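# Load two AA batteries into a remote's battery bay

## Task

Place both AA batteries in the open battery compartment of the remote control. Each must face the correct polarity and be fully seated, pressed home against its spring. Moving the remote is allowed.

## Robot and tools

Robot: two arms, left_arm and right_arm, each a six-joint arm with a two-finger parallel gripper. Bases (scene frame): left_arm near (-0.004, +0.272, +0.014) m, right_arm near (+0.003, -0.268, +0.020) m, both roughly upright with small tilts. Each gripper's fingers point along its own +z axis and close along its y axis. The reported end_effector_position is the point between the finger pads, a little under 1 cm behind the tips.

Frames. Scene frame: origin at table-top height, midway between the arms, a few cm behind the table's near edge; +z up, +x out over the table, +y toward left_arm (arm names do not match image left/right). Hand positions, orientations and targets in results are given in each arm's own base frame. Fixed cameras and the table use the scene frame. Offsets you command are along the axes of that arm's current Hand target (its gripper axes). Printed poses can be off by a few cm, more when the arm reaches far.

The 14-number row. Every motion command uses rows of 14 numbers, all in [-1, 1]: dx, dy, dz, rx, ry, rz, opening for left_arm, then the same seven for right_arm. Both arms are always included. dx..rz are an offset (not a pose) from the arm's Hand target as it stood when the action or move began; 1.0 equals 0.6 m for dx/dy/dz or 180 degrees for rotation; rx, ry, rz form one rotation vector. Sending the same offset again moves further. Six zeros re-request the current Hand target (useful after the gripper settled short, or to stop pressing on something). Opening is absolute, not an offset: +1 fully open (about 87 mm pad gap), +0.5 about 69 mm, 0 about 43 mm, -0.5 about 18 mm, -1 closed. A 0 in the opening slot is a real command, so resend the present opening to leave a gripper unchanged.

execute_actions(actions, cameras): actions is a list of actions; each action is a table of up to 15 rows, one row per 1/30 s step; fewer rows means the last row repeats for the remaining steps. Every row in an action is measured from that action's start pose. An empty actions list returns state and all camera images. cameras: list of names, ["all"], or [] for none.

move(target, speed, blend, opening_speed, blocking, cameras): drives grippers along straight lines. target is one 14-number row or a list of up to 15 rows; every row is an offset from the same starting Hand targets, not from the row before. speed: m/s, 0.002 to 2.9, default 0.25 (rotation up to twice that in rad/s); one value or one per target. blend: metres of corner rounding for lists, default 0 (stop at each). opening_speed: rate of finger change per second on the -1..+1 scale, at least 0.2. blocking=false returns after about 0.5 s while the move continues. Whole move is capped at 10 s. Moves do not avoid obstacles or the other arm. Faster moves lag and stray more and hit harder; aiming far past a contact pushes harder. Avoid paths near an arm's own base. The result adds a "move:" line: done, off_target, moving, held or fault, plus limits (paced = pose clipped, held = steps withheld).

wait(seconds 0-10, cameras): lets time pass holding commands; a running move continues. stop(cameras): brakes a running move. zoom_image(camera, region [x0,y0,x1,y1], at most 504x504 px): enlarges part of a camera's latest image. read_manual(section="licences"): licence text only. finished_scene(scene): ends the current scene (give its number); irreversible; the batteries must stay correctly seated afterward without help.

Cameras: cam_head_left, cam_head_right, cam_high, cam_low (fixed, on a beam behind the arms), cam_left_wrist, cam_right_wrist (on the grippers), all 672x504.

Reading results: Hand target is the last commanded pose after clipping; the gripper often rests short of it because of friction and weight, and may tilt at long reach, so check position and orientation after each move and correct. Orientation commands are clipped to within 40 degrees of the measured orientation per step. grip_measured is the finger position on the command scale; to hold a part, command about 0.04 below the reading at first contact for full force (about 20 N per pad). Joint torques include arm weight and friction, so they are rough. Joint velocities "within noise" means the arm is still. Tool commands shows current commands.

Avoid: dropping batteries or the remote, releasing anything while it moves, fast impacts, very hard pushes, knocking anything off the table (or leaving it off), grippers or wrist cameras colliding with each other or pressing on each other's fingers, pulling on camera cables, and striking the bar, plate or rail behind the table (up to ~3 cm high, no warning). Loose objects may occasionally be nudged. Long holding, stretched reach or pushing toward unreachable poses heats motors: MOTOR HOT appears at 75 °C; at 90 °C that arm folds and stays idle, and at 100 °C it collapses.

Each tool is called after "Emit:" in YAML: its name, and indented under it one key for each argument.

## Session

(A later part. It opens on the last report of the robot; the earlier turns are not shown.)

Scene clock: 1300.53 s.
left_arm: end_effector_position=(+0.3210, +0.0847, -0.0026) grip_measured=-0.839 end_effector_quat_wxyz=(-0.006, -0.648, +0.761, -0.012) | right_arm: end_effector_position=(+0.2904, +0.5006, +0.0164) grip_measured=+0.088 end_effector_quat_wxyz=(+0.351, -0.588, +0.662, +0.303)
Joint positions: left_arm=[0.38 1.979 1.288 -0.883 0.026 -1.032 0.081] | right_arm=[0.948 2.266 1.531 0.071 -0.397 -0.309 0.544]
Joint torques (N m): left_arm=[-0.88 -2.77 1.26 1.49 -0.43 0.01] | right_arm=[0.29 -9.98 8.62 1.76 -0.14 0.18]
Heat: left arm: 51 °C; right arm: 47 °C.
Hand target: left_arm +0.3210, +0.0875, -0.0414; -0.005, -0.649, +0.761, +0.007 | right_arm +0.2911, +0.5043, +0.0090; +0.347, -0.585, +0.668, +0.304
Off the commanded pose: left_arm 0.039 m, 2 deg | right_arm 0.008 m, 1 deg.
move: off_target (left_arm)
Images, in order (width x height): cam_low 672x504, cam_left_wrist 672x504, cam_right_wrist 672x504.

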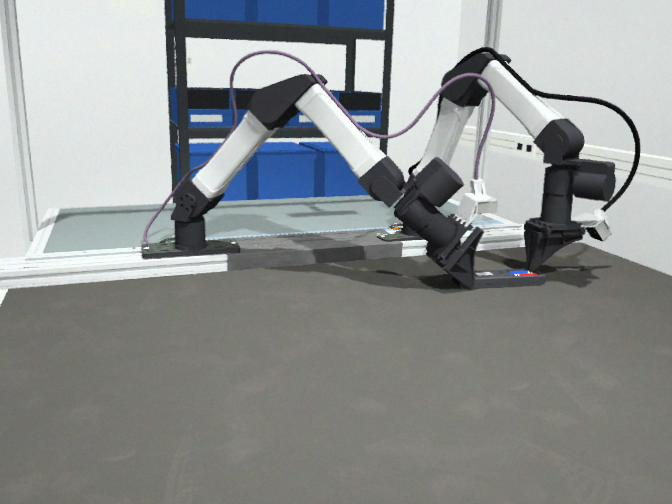

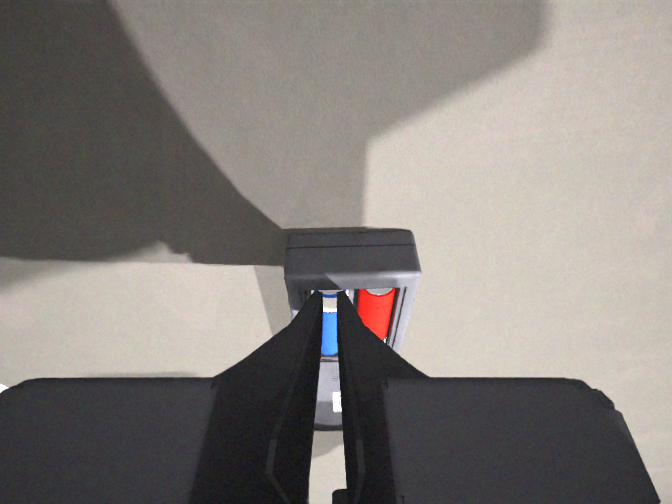

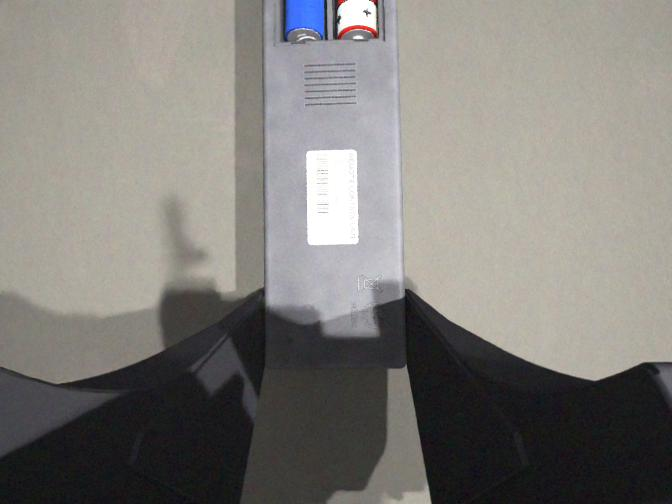

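Emit:
move:
  target:
    - [0.0,0.0,-0.07,0,0,0,-0.84,0,0,0,0,0,0,0]
    - [0.02,0.0,-0.14,0,0,0,-0.84,0,0,0,0,0,0,0]
  speed: 0.1
  cameras: ["cam_left_wrist","cam_low","cam_right_wrist"]

Emit:
zoom_image:
  camera: "cam_left_wrist"
  region: [270, 110, 420, 290]

Emit:
zoom_image:
  camera: "cam_low"
  region: [490, 235, 560, 295]

Emit:
zoom_image:
  camera: "cam_right_wrist"
  region: [270, 0, 400, 60]

Scene clock: 1307.63 s.
left_arm: end_effector_position=(+0.3093, +0.0710, +0.0255) grip_measured=-0.840 end_effector_quat_wxyz=(-0.035, -0.647, +0.762, +0.011) | right_arm: end_effector_position=(+0.2904, +0.5006, +0.0164) grip_measured=+0.088 end_effector_quat_wxyz=(+0.351, -0.588, +0.662, +0.303)
Joint positions: left_arm=[0.343 1.945 1.354 -1.053 0.004 -1.064 0.08] | right_arm=[0.948 2.266 1.531 0.071 -0.397 -0.309 0.544]
Joint torques (N m): left_arm=[-0.39 -11.48 10.03 0.15 -0.21 0.01] | right_arm=[0.28 -9.99 8.62 1.77 -0.14 0.18]
Heat: left arm: 50 °C; right arm: 47 °C.
Hand target: left_arm +0.3204, +0.0753, +0.0425; -0.005, -0.649, +0.761, +0.007 | right_arm +0.2911, +0.5043, +0.0090; +0.347, -0.585, +0.668, +0.304
Off the commanded pose: left_arm 0.021 m, 3 deg | right_arm 0.008 m, 1 deg.
move: off_target (left_arm)
Images, in order (width x height): cam_low 672x504, cam_left_wrist 672x504, cam_right_wrist 672x504.

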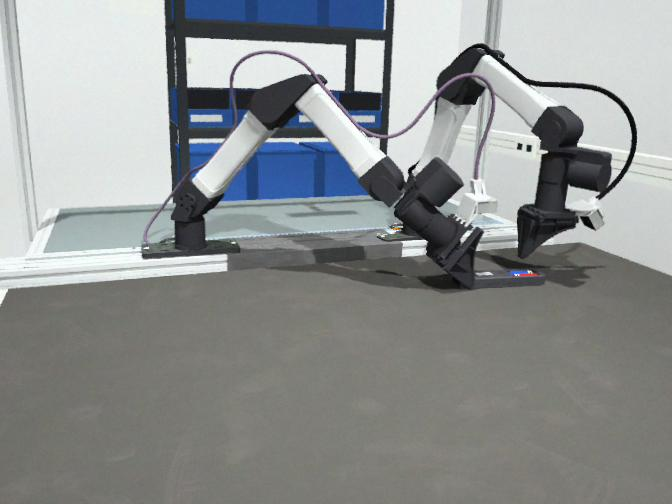

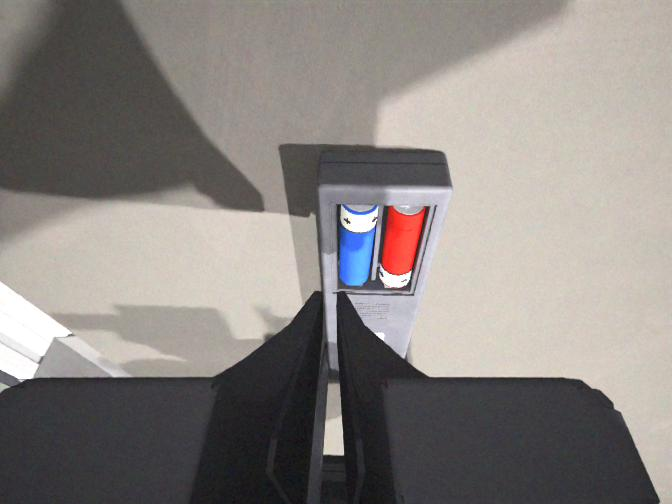

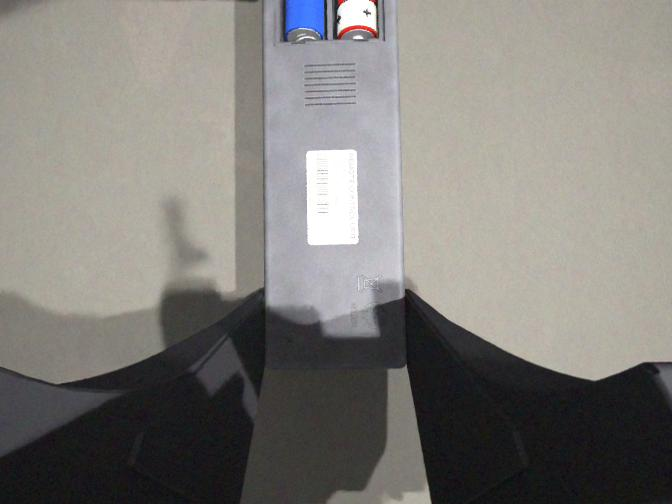

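Scaled by 2.800 from the camera's 672x504 image, which has a finer 960x720 frame.

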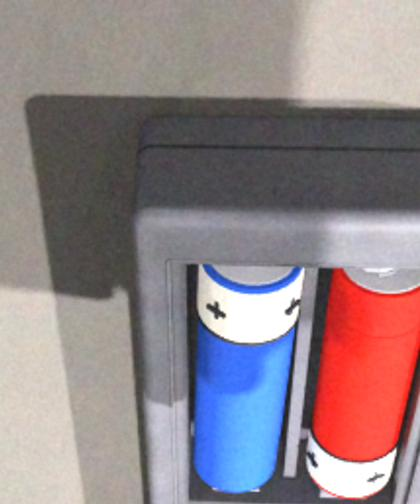

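Scaled by 7.200 from the camera's 672x504 image, which has a finer 960x720 frame.

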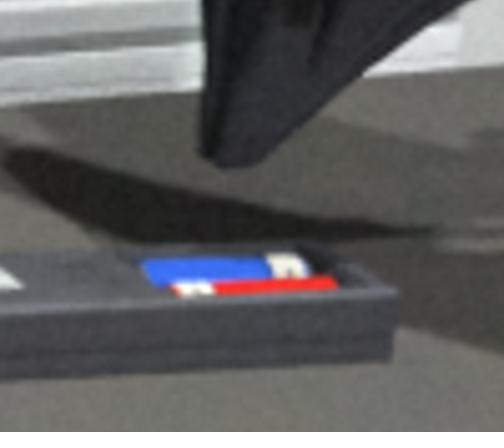

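Scaled by 3.877 from the camera's 672x504 image, which has a finer 960x720 frame.

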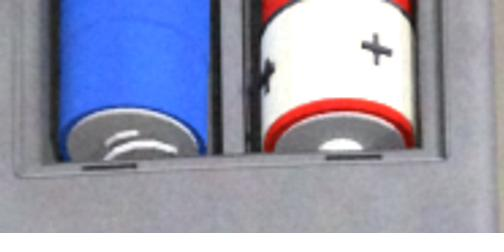

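Emit:
move:
  target:
    - [0.036,0,0.0,0,0,0,-0.84,0,0,0,0,0,0,0]
    - [0.036,0,0.071,0,0,0,-0.84,0,0,0,0,0,0,0]
    - [0.036,0,0.115,0,0,0,-0.84,0,0,0,0,0,0,0]
  speed: 0.09
  cameras: ["cam_left_wrist","cam_low","cam_right_wrist"]

Emit:
zoom_image:
  camera: "cam_right_wrist"
  region: [270, 0, 400, 60]

Emit:
zoom_image:
  camera: "cam_left_wrist"
  region: [270, 170, 420, 350]

Scene clock: 1319.80 s.
left_arm: end_effector_position=(+0.3147, +0.0508, -0.0010) grip_measured=-0.839 end_effector_quat_wxyz=(-0.011, -0.647, +0.763, -0.004) | right_arm: end_effector_position=(+0.2904, +0.5006, +0.0164) grip_measured=+0.088 end_effector_quat_wxyz=(+0.351, -0.588, +0.662, +0.303)
Joint positions: left_arm=[0.287 1.931 1.226 -0.883 0.015 -1.12 0.08] | right_arm=[0.948 2.266 1.531 0.071 -0.397 -0.309 0.544]
Joint torques (N m): left_arm=[-0.27 -4.56 2.3 1.19 -0.31 -0.02] | right_arm=[0.28 -9.98 8.62 1.76 -0.14 0.18]
Heat: left arm: 51 °C; right arm: 47 °C.
Hand target: left_arm +0.3159, +0.0543, -0.0264; -0.005, -0.648, +0.761, +0.007 | right_arm +0.2911, +0.5043, +0.0090; +0.347, -0.585, +0.668, +0.304
Off the commanded pose: left_arm 0.026 m, 1 deg | right_arm 0.008 m, 1 deg.
move: off_target (left_arm)
Images, in order (width x height): cam_low 672x504, cam_left_wrist 672x504, cam_right_wrist 672x504.

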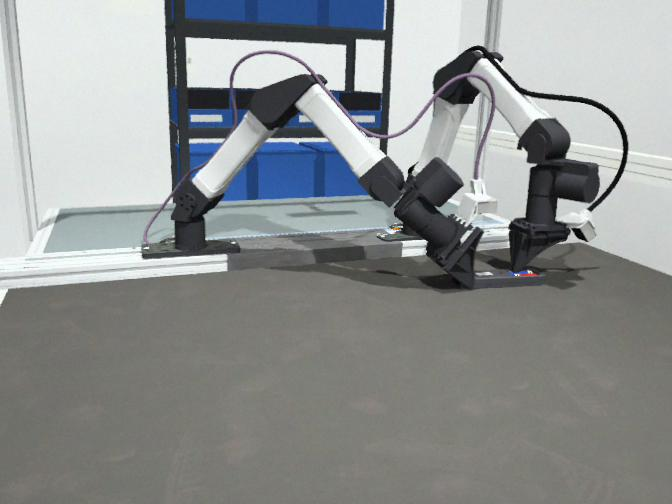

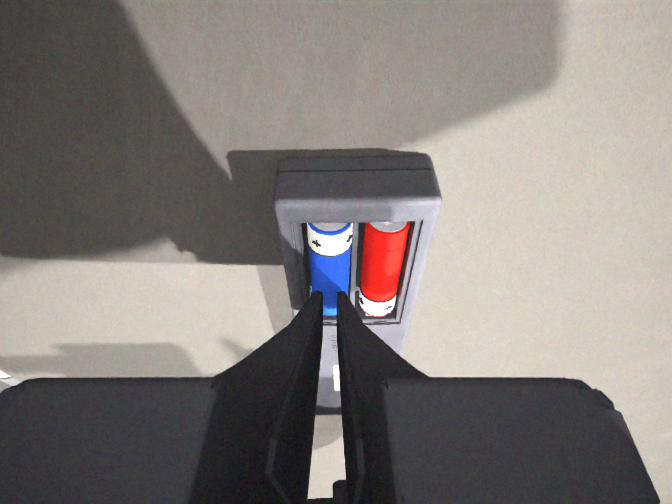

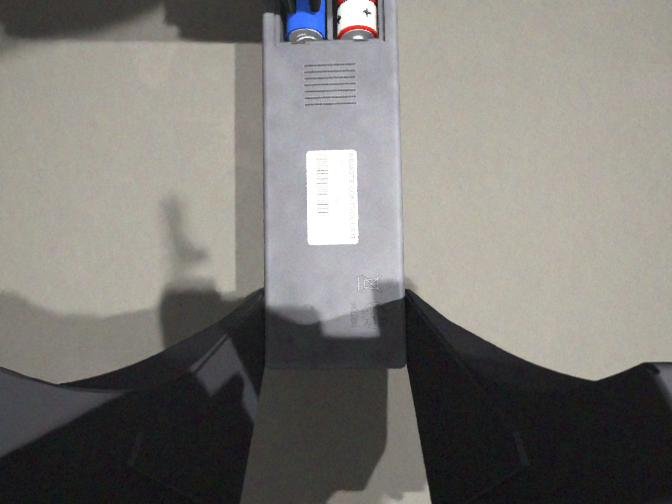

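Scaled by 3.877 from the camera's 672x504 image, which has a finer 960x720 frame.

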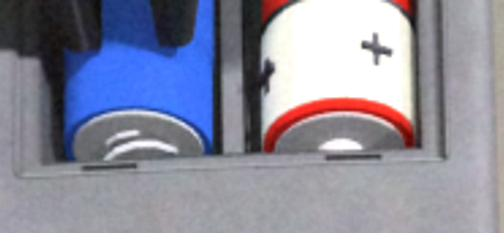

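Scaled by 2.800 from the camera's 672x504 image, which has a finer 960x720 frame.

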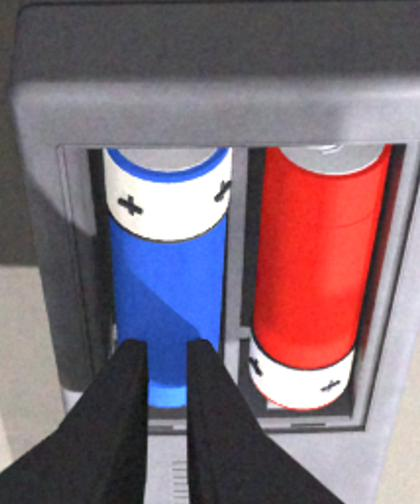

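Emit:
move:
  target:
    - [0.0,0,-0.03,0,0,0,-0.84,0,0,0,0,0,0,0]
    - [0.0,0,-0.03,0,0,0,-0.9,0,0,0,0,0,0,0]
    - [0.004,0.0,0.04,0,0,0,-0.9,0,0,0,0,0,0,0]
  speed: 0.07
  cameras: ["cam_left_wrist","cam_low","cam_right_wrist"]

Emit:
zoom_image:
  camera: "cam_right_wrist"
  region: [270, 0, 400, 60]

Emit:
zoom_image:
  camera: "cam_low"
  region: [490, 235, 560, 295]

Scene clock: 1329.27 s.
left_arm: end_effector_position=(+0.3128, +0.0500, -0.0038) grip_measured=-0.898 end_effector_quat_wxyz=(-0.005, -0.647, +0.763, -0.007) | right_arm: end_effector_position=(+0.2904, +0.5006, +0.0164) grip_measured=+0.088 end_effector_quat_wxyz=(+0.351, -0.588, +0.662, +0.303)
Joint positions: left_arm=[0.287 1.918 1.196 -0.853 0.017 -1.12 0.051] | right_arm=[0.948 2.266 1.531 0.071 -0.397 -0.309 0.544]
Joint torques (N m): left_arm=[-0.61 -0.49 0.28 1.81 -0.34 -0.05] | right_arm=[0.28 -9.98 8.62 1.77 -0.14 0.18]
Heat: left arm: 49 °C; right arm: 47 °C.
Hand target: left_arm +0.3152, +0.0520, -0.0504; -0.005, -0.648, +0.761, +0.007 | right_arm +0.2911, +0.5043, +0.0090; +0.347, -0.585, +0.668, +0.304
Off the commanded pose: left_arm 0.047 m, 2 deg | right_arm 0.008 m, 1 deg.
move: off_target (left_arm)
Images, in order (width x height): cam_low 672x504, cam_left_wrist 672x504, cam_right_wrist 672x504.

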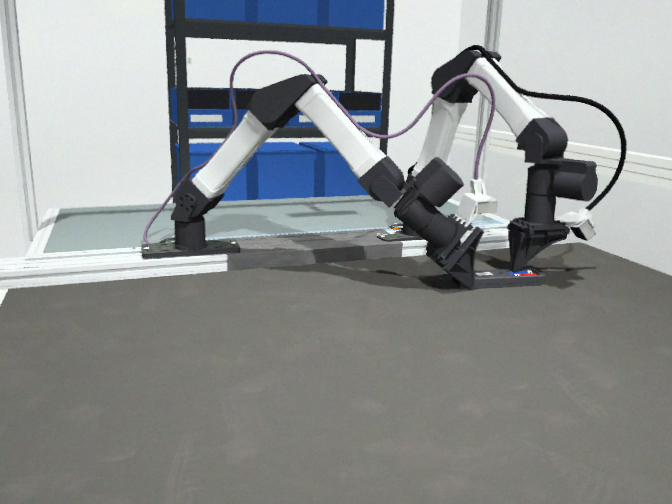

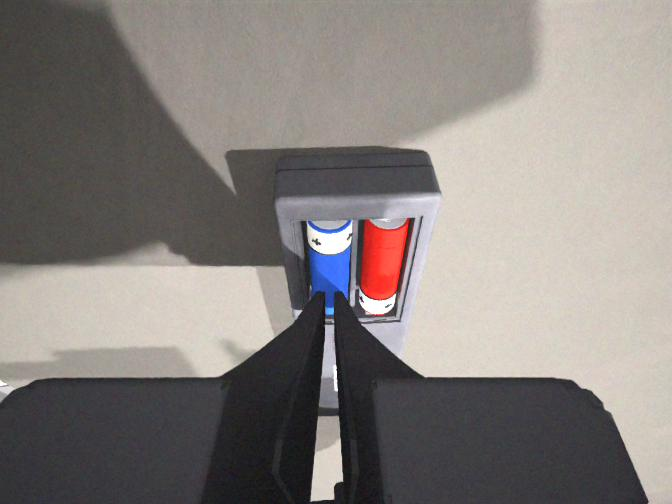

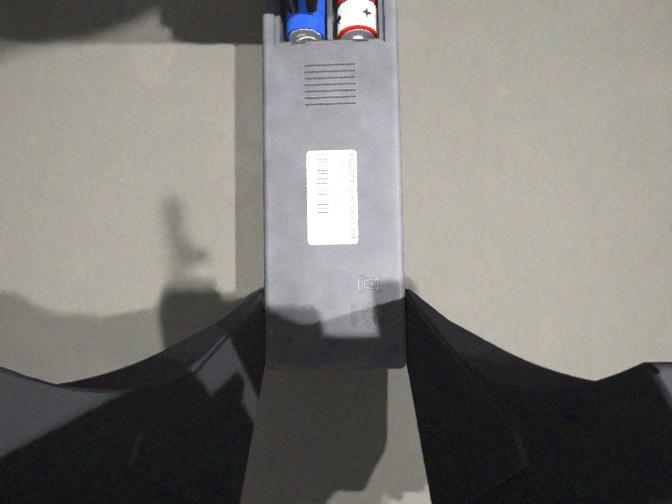

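Scaled by 3.877 from the camera's 672x504 image, which has a finer 960x720 frame.

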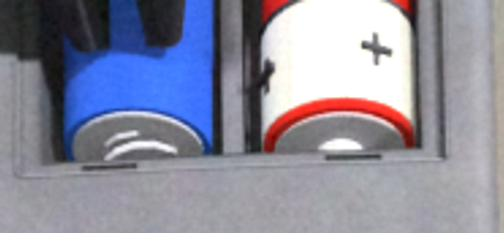

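Scaled by 7.200 from the camera's 672x504 image, which has a finer 960x720 frame.

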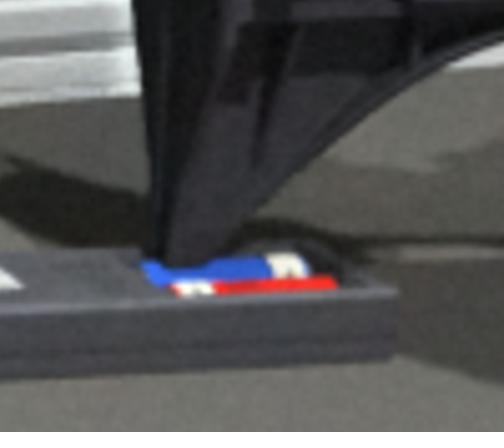

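Emit:
move:
  target:
    - [0.0,0,-0.09,0,0,0,-0.9,0,0,0,0,0,0,0]
    - [0.0,0,-0.2,0,0,0,-0.84,0,0,0,0,0,0,0]
  speed: 0.12
  cameras: ["cam_left_wrist","cam_low","cam_right_wrist"]

Emit:
zoom_image:
  camera: "cam_left_wrist"
  region: [290, 70, 440, 250]

Emit:
zoom_image:
  camera: "cam_low"
  region: [490, 235, 560, 295]

Emit:
zoom_image:
  camera: "cam_right_wrist"
  region: [270, 0, 400, 60]

Scene clock: 1337.53 s.
left_arm: end_effector_position=(+0.3076, +0.0494, +0.0539) grip_measured=-0.840 end_effector_quat_wxyz=(-0.032, -0.648, +0.761, +0.012) | right_arm: end_effector_position=(+0.2904, +0.5006, +0.0164) grip_measured=+0.088 end_effector_quat_wxyz=(+0.351, -0.588, +0.662, +0.303)
Joint positions: left_arm=[0.283 1.878 1.383 -1.143 0.005 -1.127 0.08] | right_arm=[0.948 2.266 1.531 0.071 -0.397 -0.309 0.544]
Joint torques (N m): left_arm=[-0.72 -10.78 10.06 0.16 -0.2 -0.01] | right_arm=[0.28 -9.99 8.61 1.76 -0.14 0.18]
Heat: left arm: 48 °C; right arm: 47 °C.
Hand target: left_arm +0.3171, +0.0516, +0.0695; -0.005, -0.649, +0.761, +0.007 | right_arm +0.2911, +0.5043, +0.0090; +0.347, -0.585, +0.668, +0.304
Off the commanded pose: left_arm 0.019 m, 3 deg | right_arm 0.008 m, 1 deg.
move: off_target (left_arm); target 2's new opening was sent with left_arm's hand 0.018 m and 3 deg from that target
Images, in order (width x height): cam_low 672x504, cam_left_wrist 672x504, cam_right_wrist 672x504.

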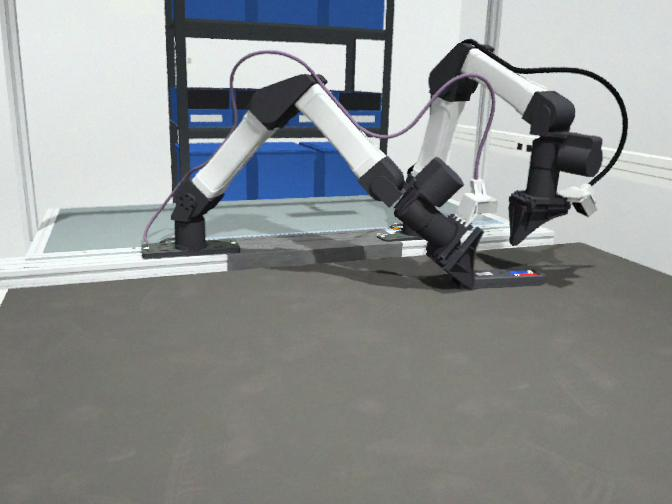

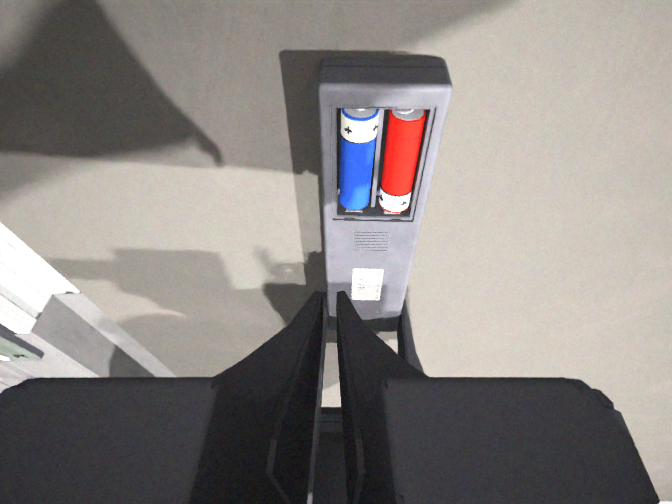

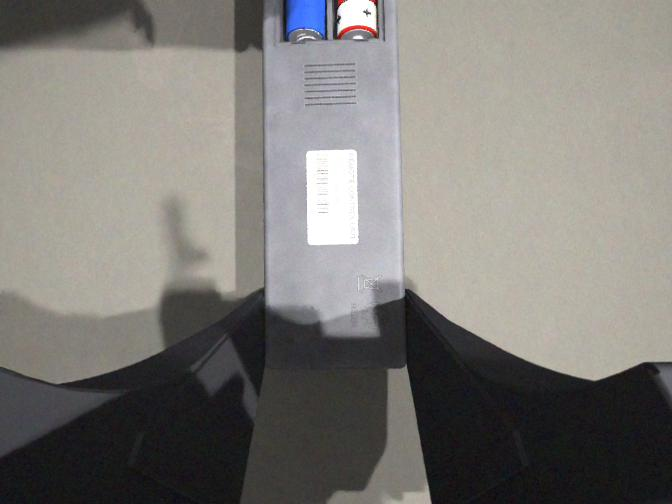

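Scaled by 2.800 from the camera's 672x504 image, which has a finer 960x720 frame.

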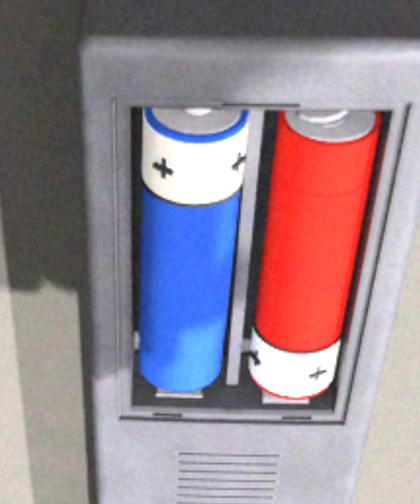

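Scaled by 7.200 from the camera's 672x504 image, which has a finer 960x720 frame.

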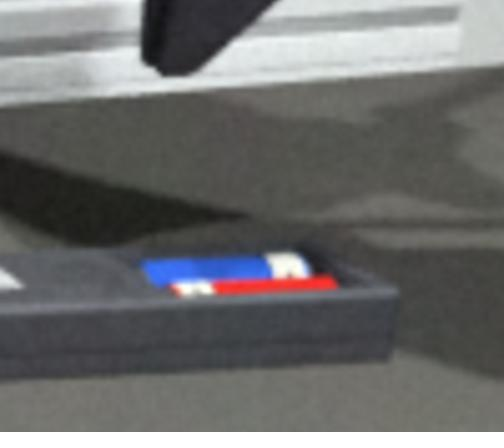

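Scaled by 3.877 from the camera's 672x504 image, which has a finer 960x720 frame.

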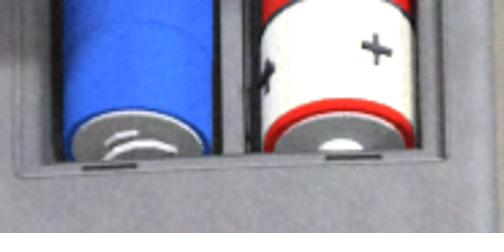

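Emit:
zoom_image:
  camera: "cam_left_wrist"
  region: [325, 95, 445, 145]

Emit:
zoom_image:
  camera: "cam_left_wrist"
  region: [325, 180, 445, 230]

Scaled by 4.200 from the camera's 672x504 image, which has a finer 960x720 frame.

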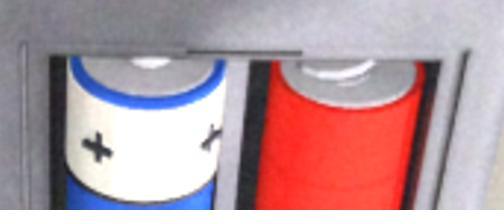

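Scaled by 4.200 from the camera's 672x504 image, which has a finer 960x720 frame.

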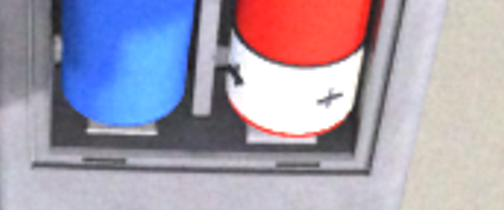

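Emit:
move:
  target:
    - [-0.02,0,0.09,0,0,0,-0.84,0,0,0,0,0,0,0]
    - [-0.02,0,0.136,0,0,0,-0.84,0,0,0,0,0,0,0]
    - [-0.062,0,0.14,0,0,0,-0.84,0,0,0,0,0,0,0]
  speed: 0.07
  cameras: ["cam_left_wrist","cam_low","cam_right_wrist"]

Emit:
zoom_image:
  camera: "cam_right_wrist"
  region: [270, 0, 400, 60]

Emit:
zoom_image:
  camera: "cam_low"
  region: [490, 235, 560, 295]

Scene clock: 1379.97 s.
left_arm: end_effector_position=(+0.3173, +0.0651, -0.0009) grip_measured=-0.839 end_effector_quat_wxyz=(-0.028, -0.646, +0.762, -0.026) | right_arm: end_effector_position=(+0.2904, +0.5006, +0.0164) grip_measured=+0.088 end_effector_quat_wxyz=(+0.351, -0.588, +0.662, +0.303)
Joint positions: left_arm=[0.352 1.973 1.275 -0.908 0.069 -1.054 0.08] | right_arm=[0.948 2.266 1.531 0.071 -0.397 -0.309 0.544]
Joint torques (N m): left_arm=[1.58 -5.5 7.99 0.71 -0.78 0.24] | right_arm=[0.28 -9.99 8.62 1.76 -0.14 0.18]
Heat: left arm: 54 °C; right arm: 47 °C.
Hand target: left_arm +0.3216, +0.0887, -0.0145; -0.005, -0.649, +0.761, +0.007 | right_arm +0.2911, +0.5043, +0.0090; +0.347, -0.585, +0.668, +0.304
Off the commanded pose: left_arm 0.028 m, 5 deg | right_arm 0.008 m, 1 deg.
move: off_target (left_arm)
Images, in order (width x height): cam_low 672x504, cam_left_wrist 672x504, cam_right_wrist 672x504.

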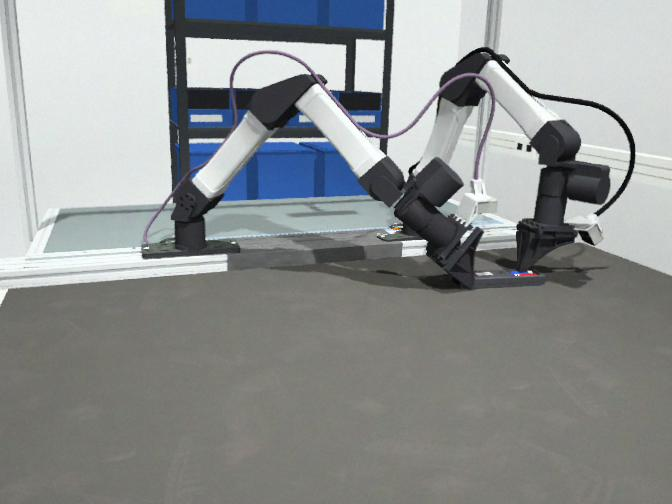

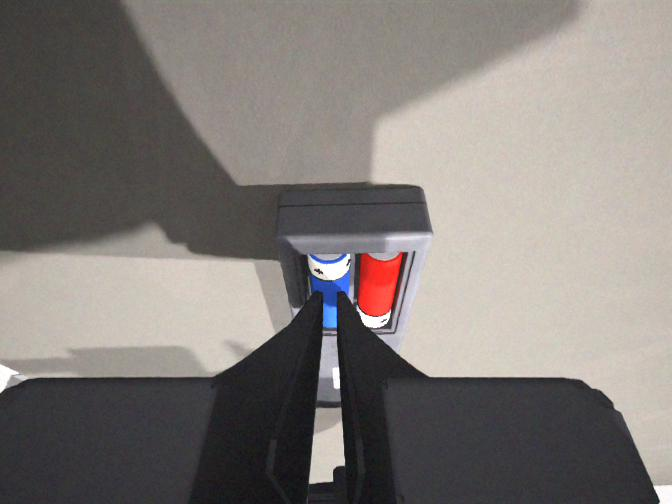

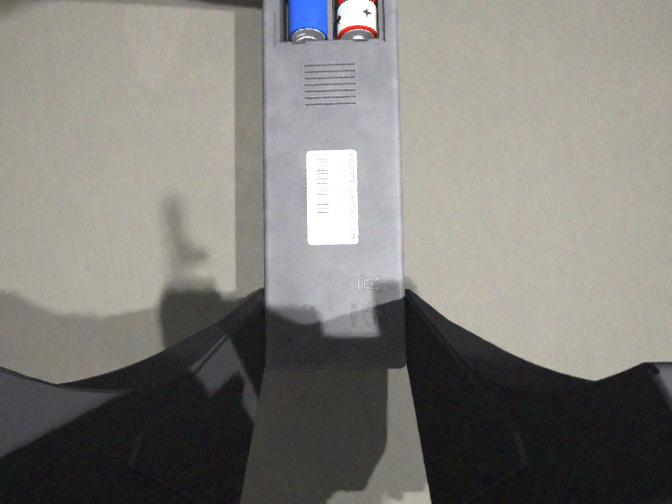

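Scaled by 3.877 from the camera's 672x504 image, which has a finer 960x720 frame.

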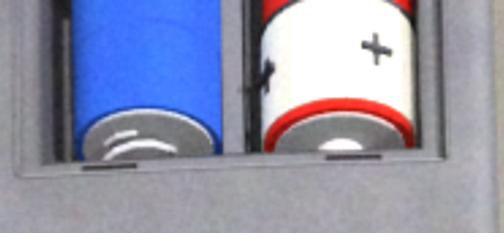

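Scaled by 7.200 from the camera's 672x504 image, which has a finer 960x720 frame.

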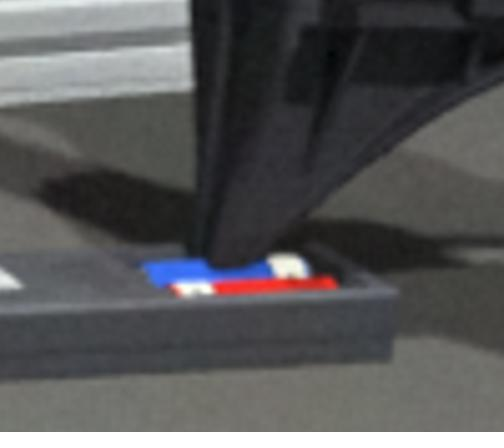

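Emit:
zoom_image:
  camera: "cam_left_wrist"
  region: [270, 220, 430, 340]

Scaled by 3.150 from the camera's 672x504 image, which has a finer 960x720 frame.

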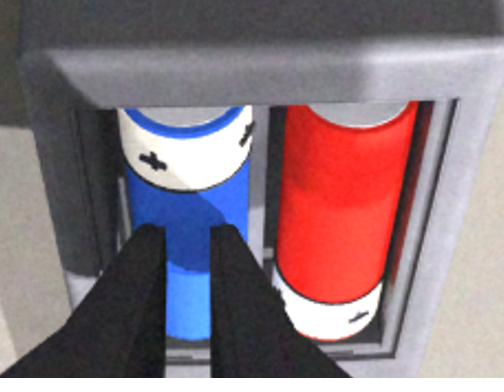

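Emit:
move:
  target:
    - [0.03,0,-0.05,0,0,0,-0.84,0,0,0,0,0,0,0]
    - [0.06,0,-0.15,0,0,0,-0.84,0,0,0,0,0,0,0]
  speed: 0.12
  cameras: ["cam_left_wrist","cam_right_wrist"]

Emit:
zoom_image:
  camera: "cam_left_wrist"
  region: [310, 60, 440, 220]

Emit:
zoom_image:
  camera: "cam_right_wrist"
  region: [270, 0, 400, 60]

Scene clock: 1404.07 s.
left_arm: end_effector_position=(+0.3082, +0.0495, +0.0593) grip_measured=-0.840 end_effector_quat_wxyz=(-0.033, -0.647, +0.762, +0.012) | right_arm: end_effector_position=(+0.2904, +0.5006, +0.0164) grip_measured=+0.088 end_effector_quat_wxyz=(+0.351, -0.588, +0.662, +0.303)
Joint positions: left_arm=[0.283 1.877 1.403 -1.166 0.005 -1.124 0.08] | right_arm=[0.948 2.266 1.531 0.071 -0.397 -0.309 0.544]
Joint torques (N m): left_arm=[-0.46 -10.86 10.28 0.17 -0.24 -0.02] | right_arm=[0.28 -9.99 8.64 1.76 -0.14 0.18]
Heat: left arm: 50 °C; right arm: 48 °C.
Hand target: left_arm +0.3174, +0.0527, +0.0756; -0.005, -0.649, +0.761, +0.007 | right_arm +0.2911, +0.5043, +0.0090; +0.347, -0.585, +0.668, +0.304
Off the commanded pose: left_arm 0.019 m, 3 deg | right_arm 0.008 m, 1 deg.
move: off_target (left_arm)
Images, in order (width x height): cam_left_wrist 672x504, cam_right_wrist 672x504.

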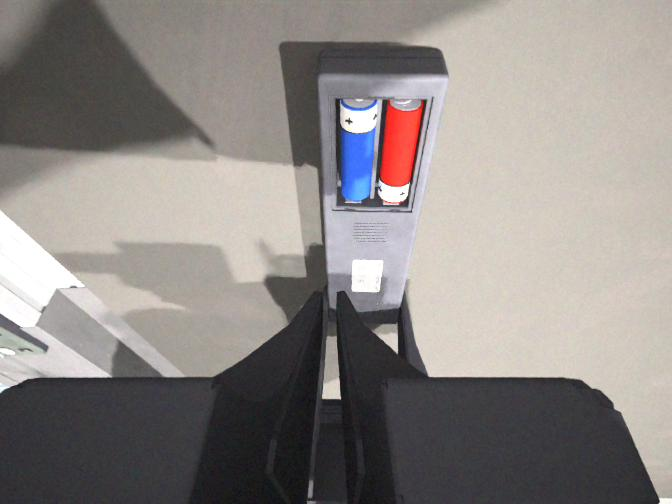

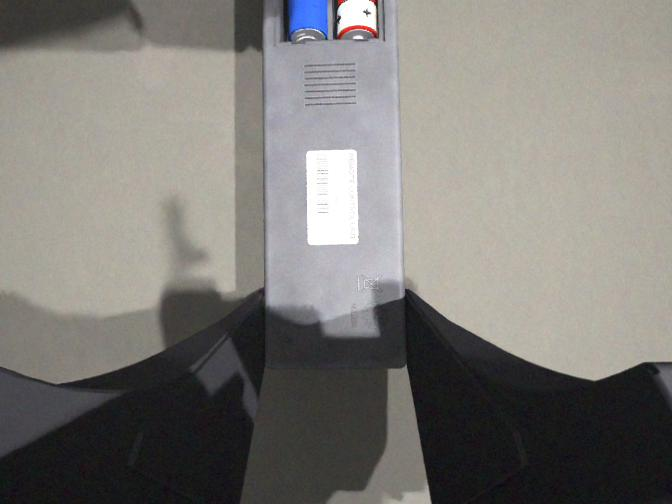

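Scaled by 3.150 from the camera's 672x504 image, which has a finer 960x720 frame.

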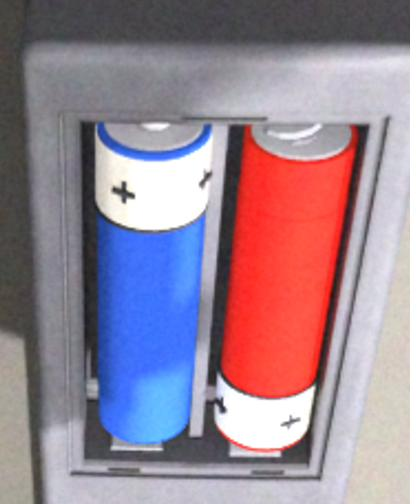

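Scaled by 3.877 from the camera's 672x504 image, which has a finer 960x720 frame.

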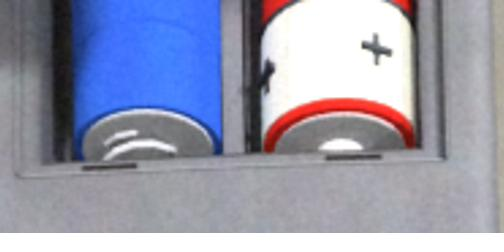

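Emit:
move:
  target:
    - [0,0,0,0,0,0,-0.84,0,0,0,0,0,0,0]
    - [0,0,0,0,0,0,-0.84,0,0,0,0,0,0,0.5]
    - [0,0,-0.05,0,0,0,-0.84,0.03,0,-0.1,0,0,0,0.5]
    - [0,0,-0.1,0,0,0,-0.84,0.047,0,-0.4,0,0,0,0.5]
  blend: [0,0,0.03,0]
  speed: [0.1,0.1,0.15,0.2]
  opening_speed: 0.7
  cameras: ["all"]

Emit:
zoom_image:
  camera: "cam_low"
  region: [440, 235, 570, 305]

Emit:
zoom_image:
  camera: "cam_left_wrist"
  region: [290, 0, 440, 160]

Scene clock: 1421.57 s.
left_arm: end_effector_position=(+0.3122, +0.0507, +0.1181) grip_measured=-0.840 end_effector_quat_wxyz=(-0.034, -0.647, +0.761, +0.013) | right_arm: end_effector_position=(+0.2657, +0.2920, +0.1129) grip_measured=+0.500 end_effector_quat_wxyz=(+0.335, -0.578, +0.682, +0.297)
Joint positions: left_arm=[0.283 1.87 1.628 -1.402 0.005 -1.126 0.08] | right_arm=[0.617 1.551 1.022 -0.297 -0.62 -0.54 0.75]
Joint torques (N m): left_arm=[-0.51 -10.96 10.58 0.12 -0.21 -0.02] | right_arm=[-0.09 -9.37 6.94 1.48 -0.53 -0.11]
Heat: left arm: 51 °C; right arm: 48 °C.
Hand target: left_arm +0.3184, +0.0525, +0.1355; -0.005, -0.649, +0.761, +0.007 | right_arm +0.2633, +0.2935, +0.1239; +0.347, -0.585, +0.667, +0.304
Off the commanded pose: left_arm 0.019 m, 3 deg | right_arm 0.011 m, 2 deg.
move: off_target (left_arm, right_arm)

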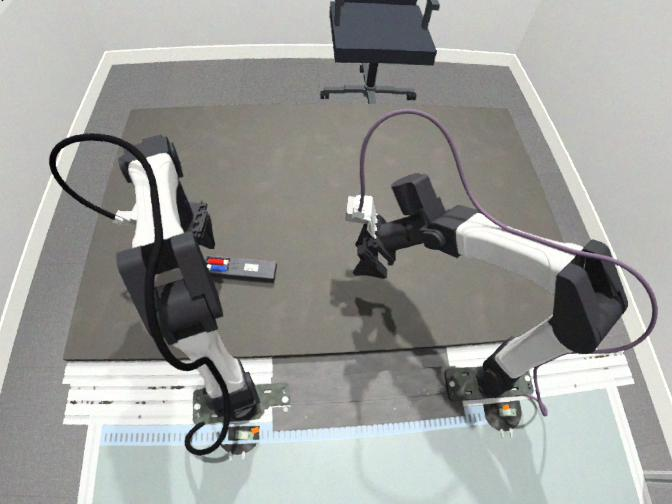

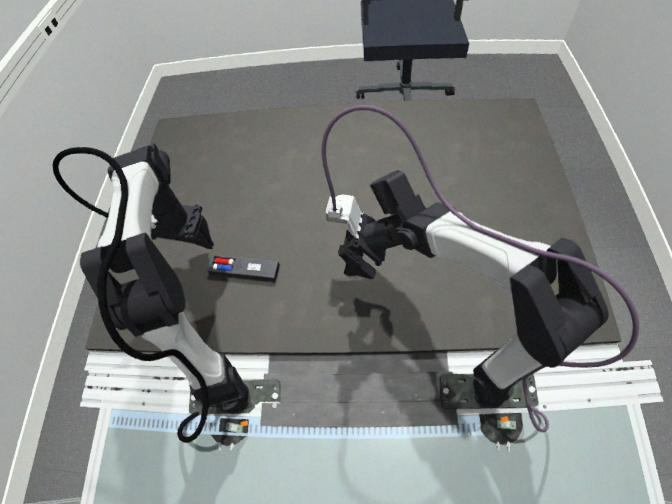

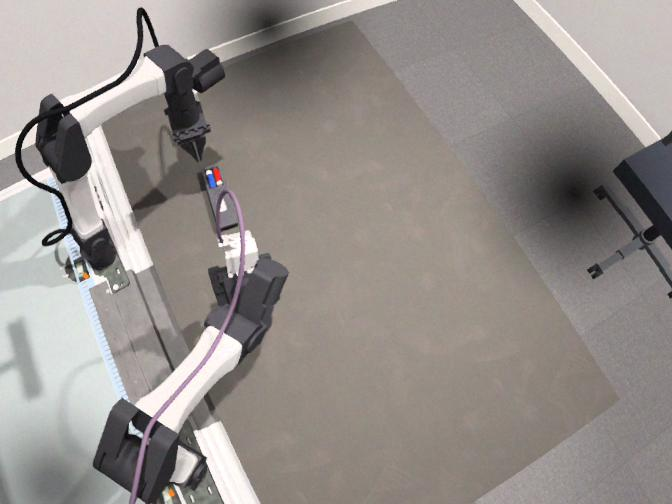

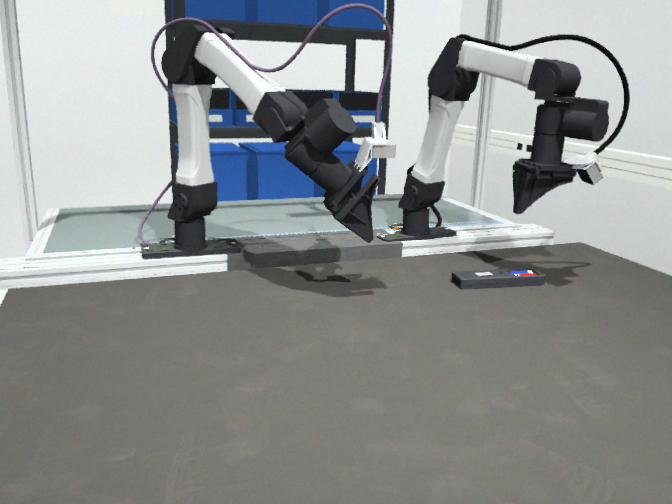

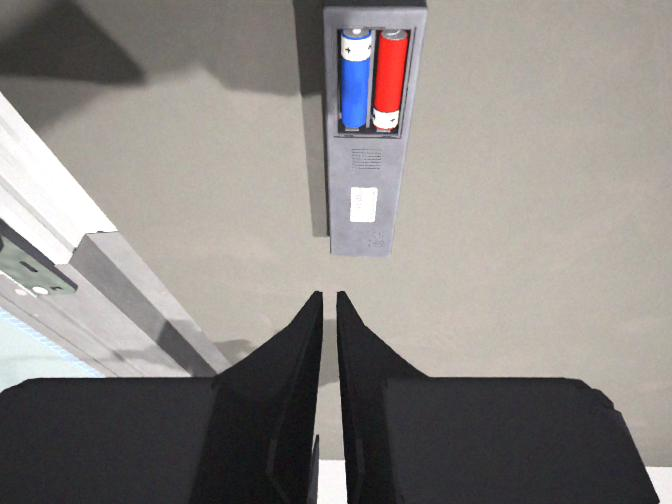

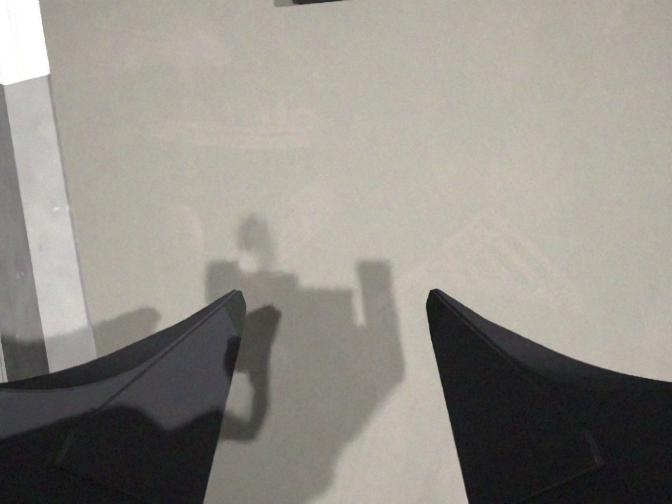

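Scaled by 3.877 from the camera's 672x504 image, which has a finer 960x720 frame.

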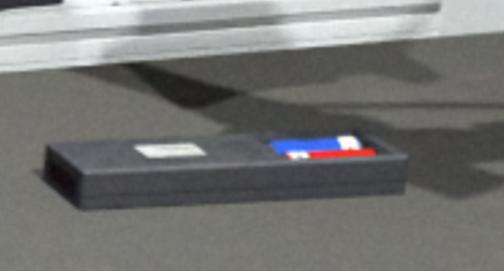

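Scaled by 3.150 from the camera's 672x504 image, which has a finer 960x720 frame.

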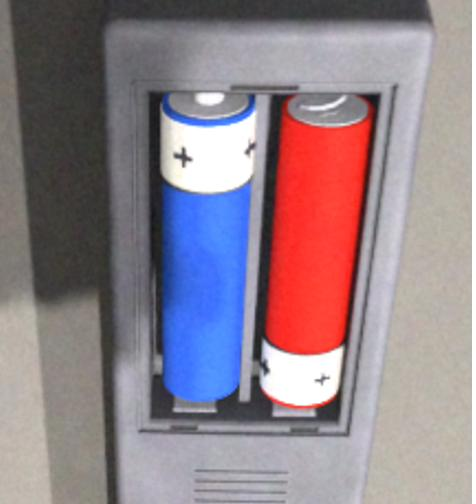

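Emit:
finished_scene:
  scene: 2

The scene is finished: the task was done.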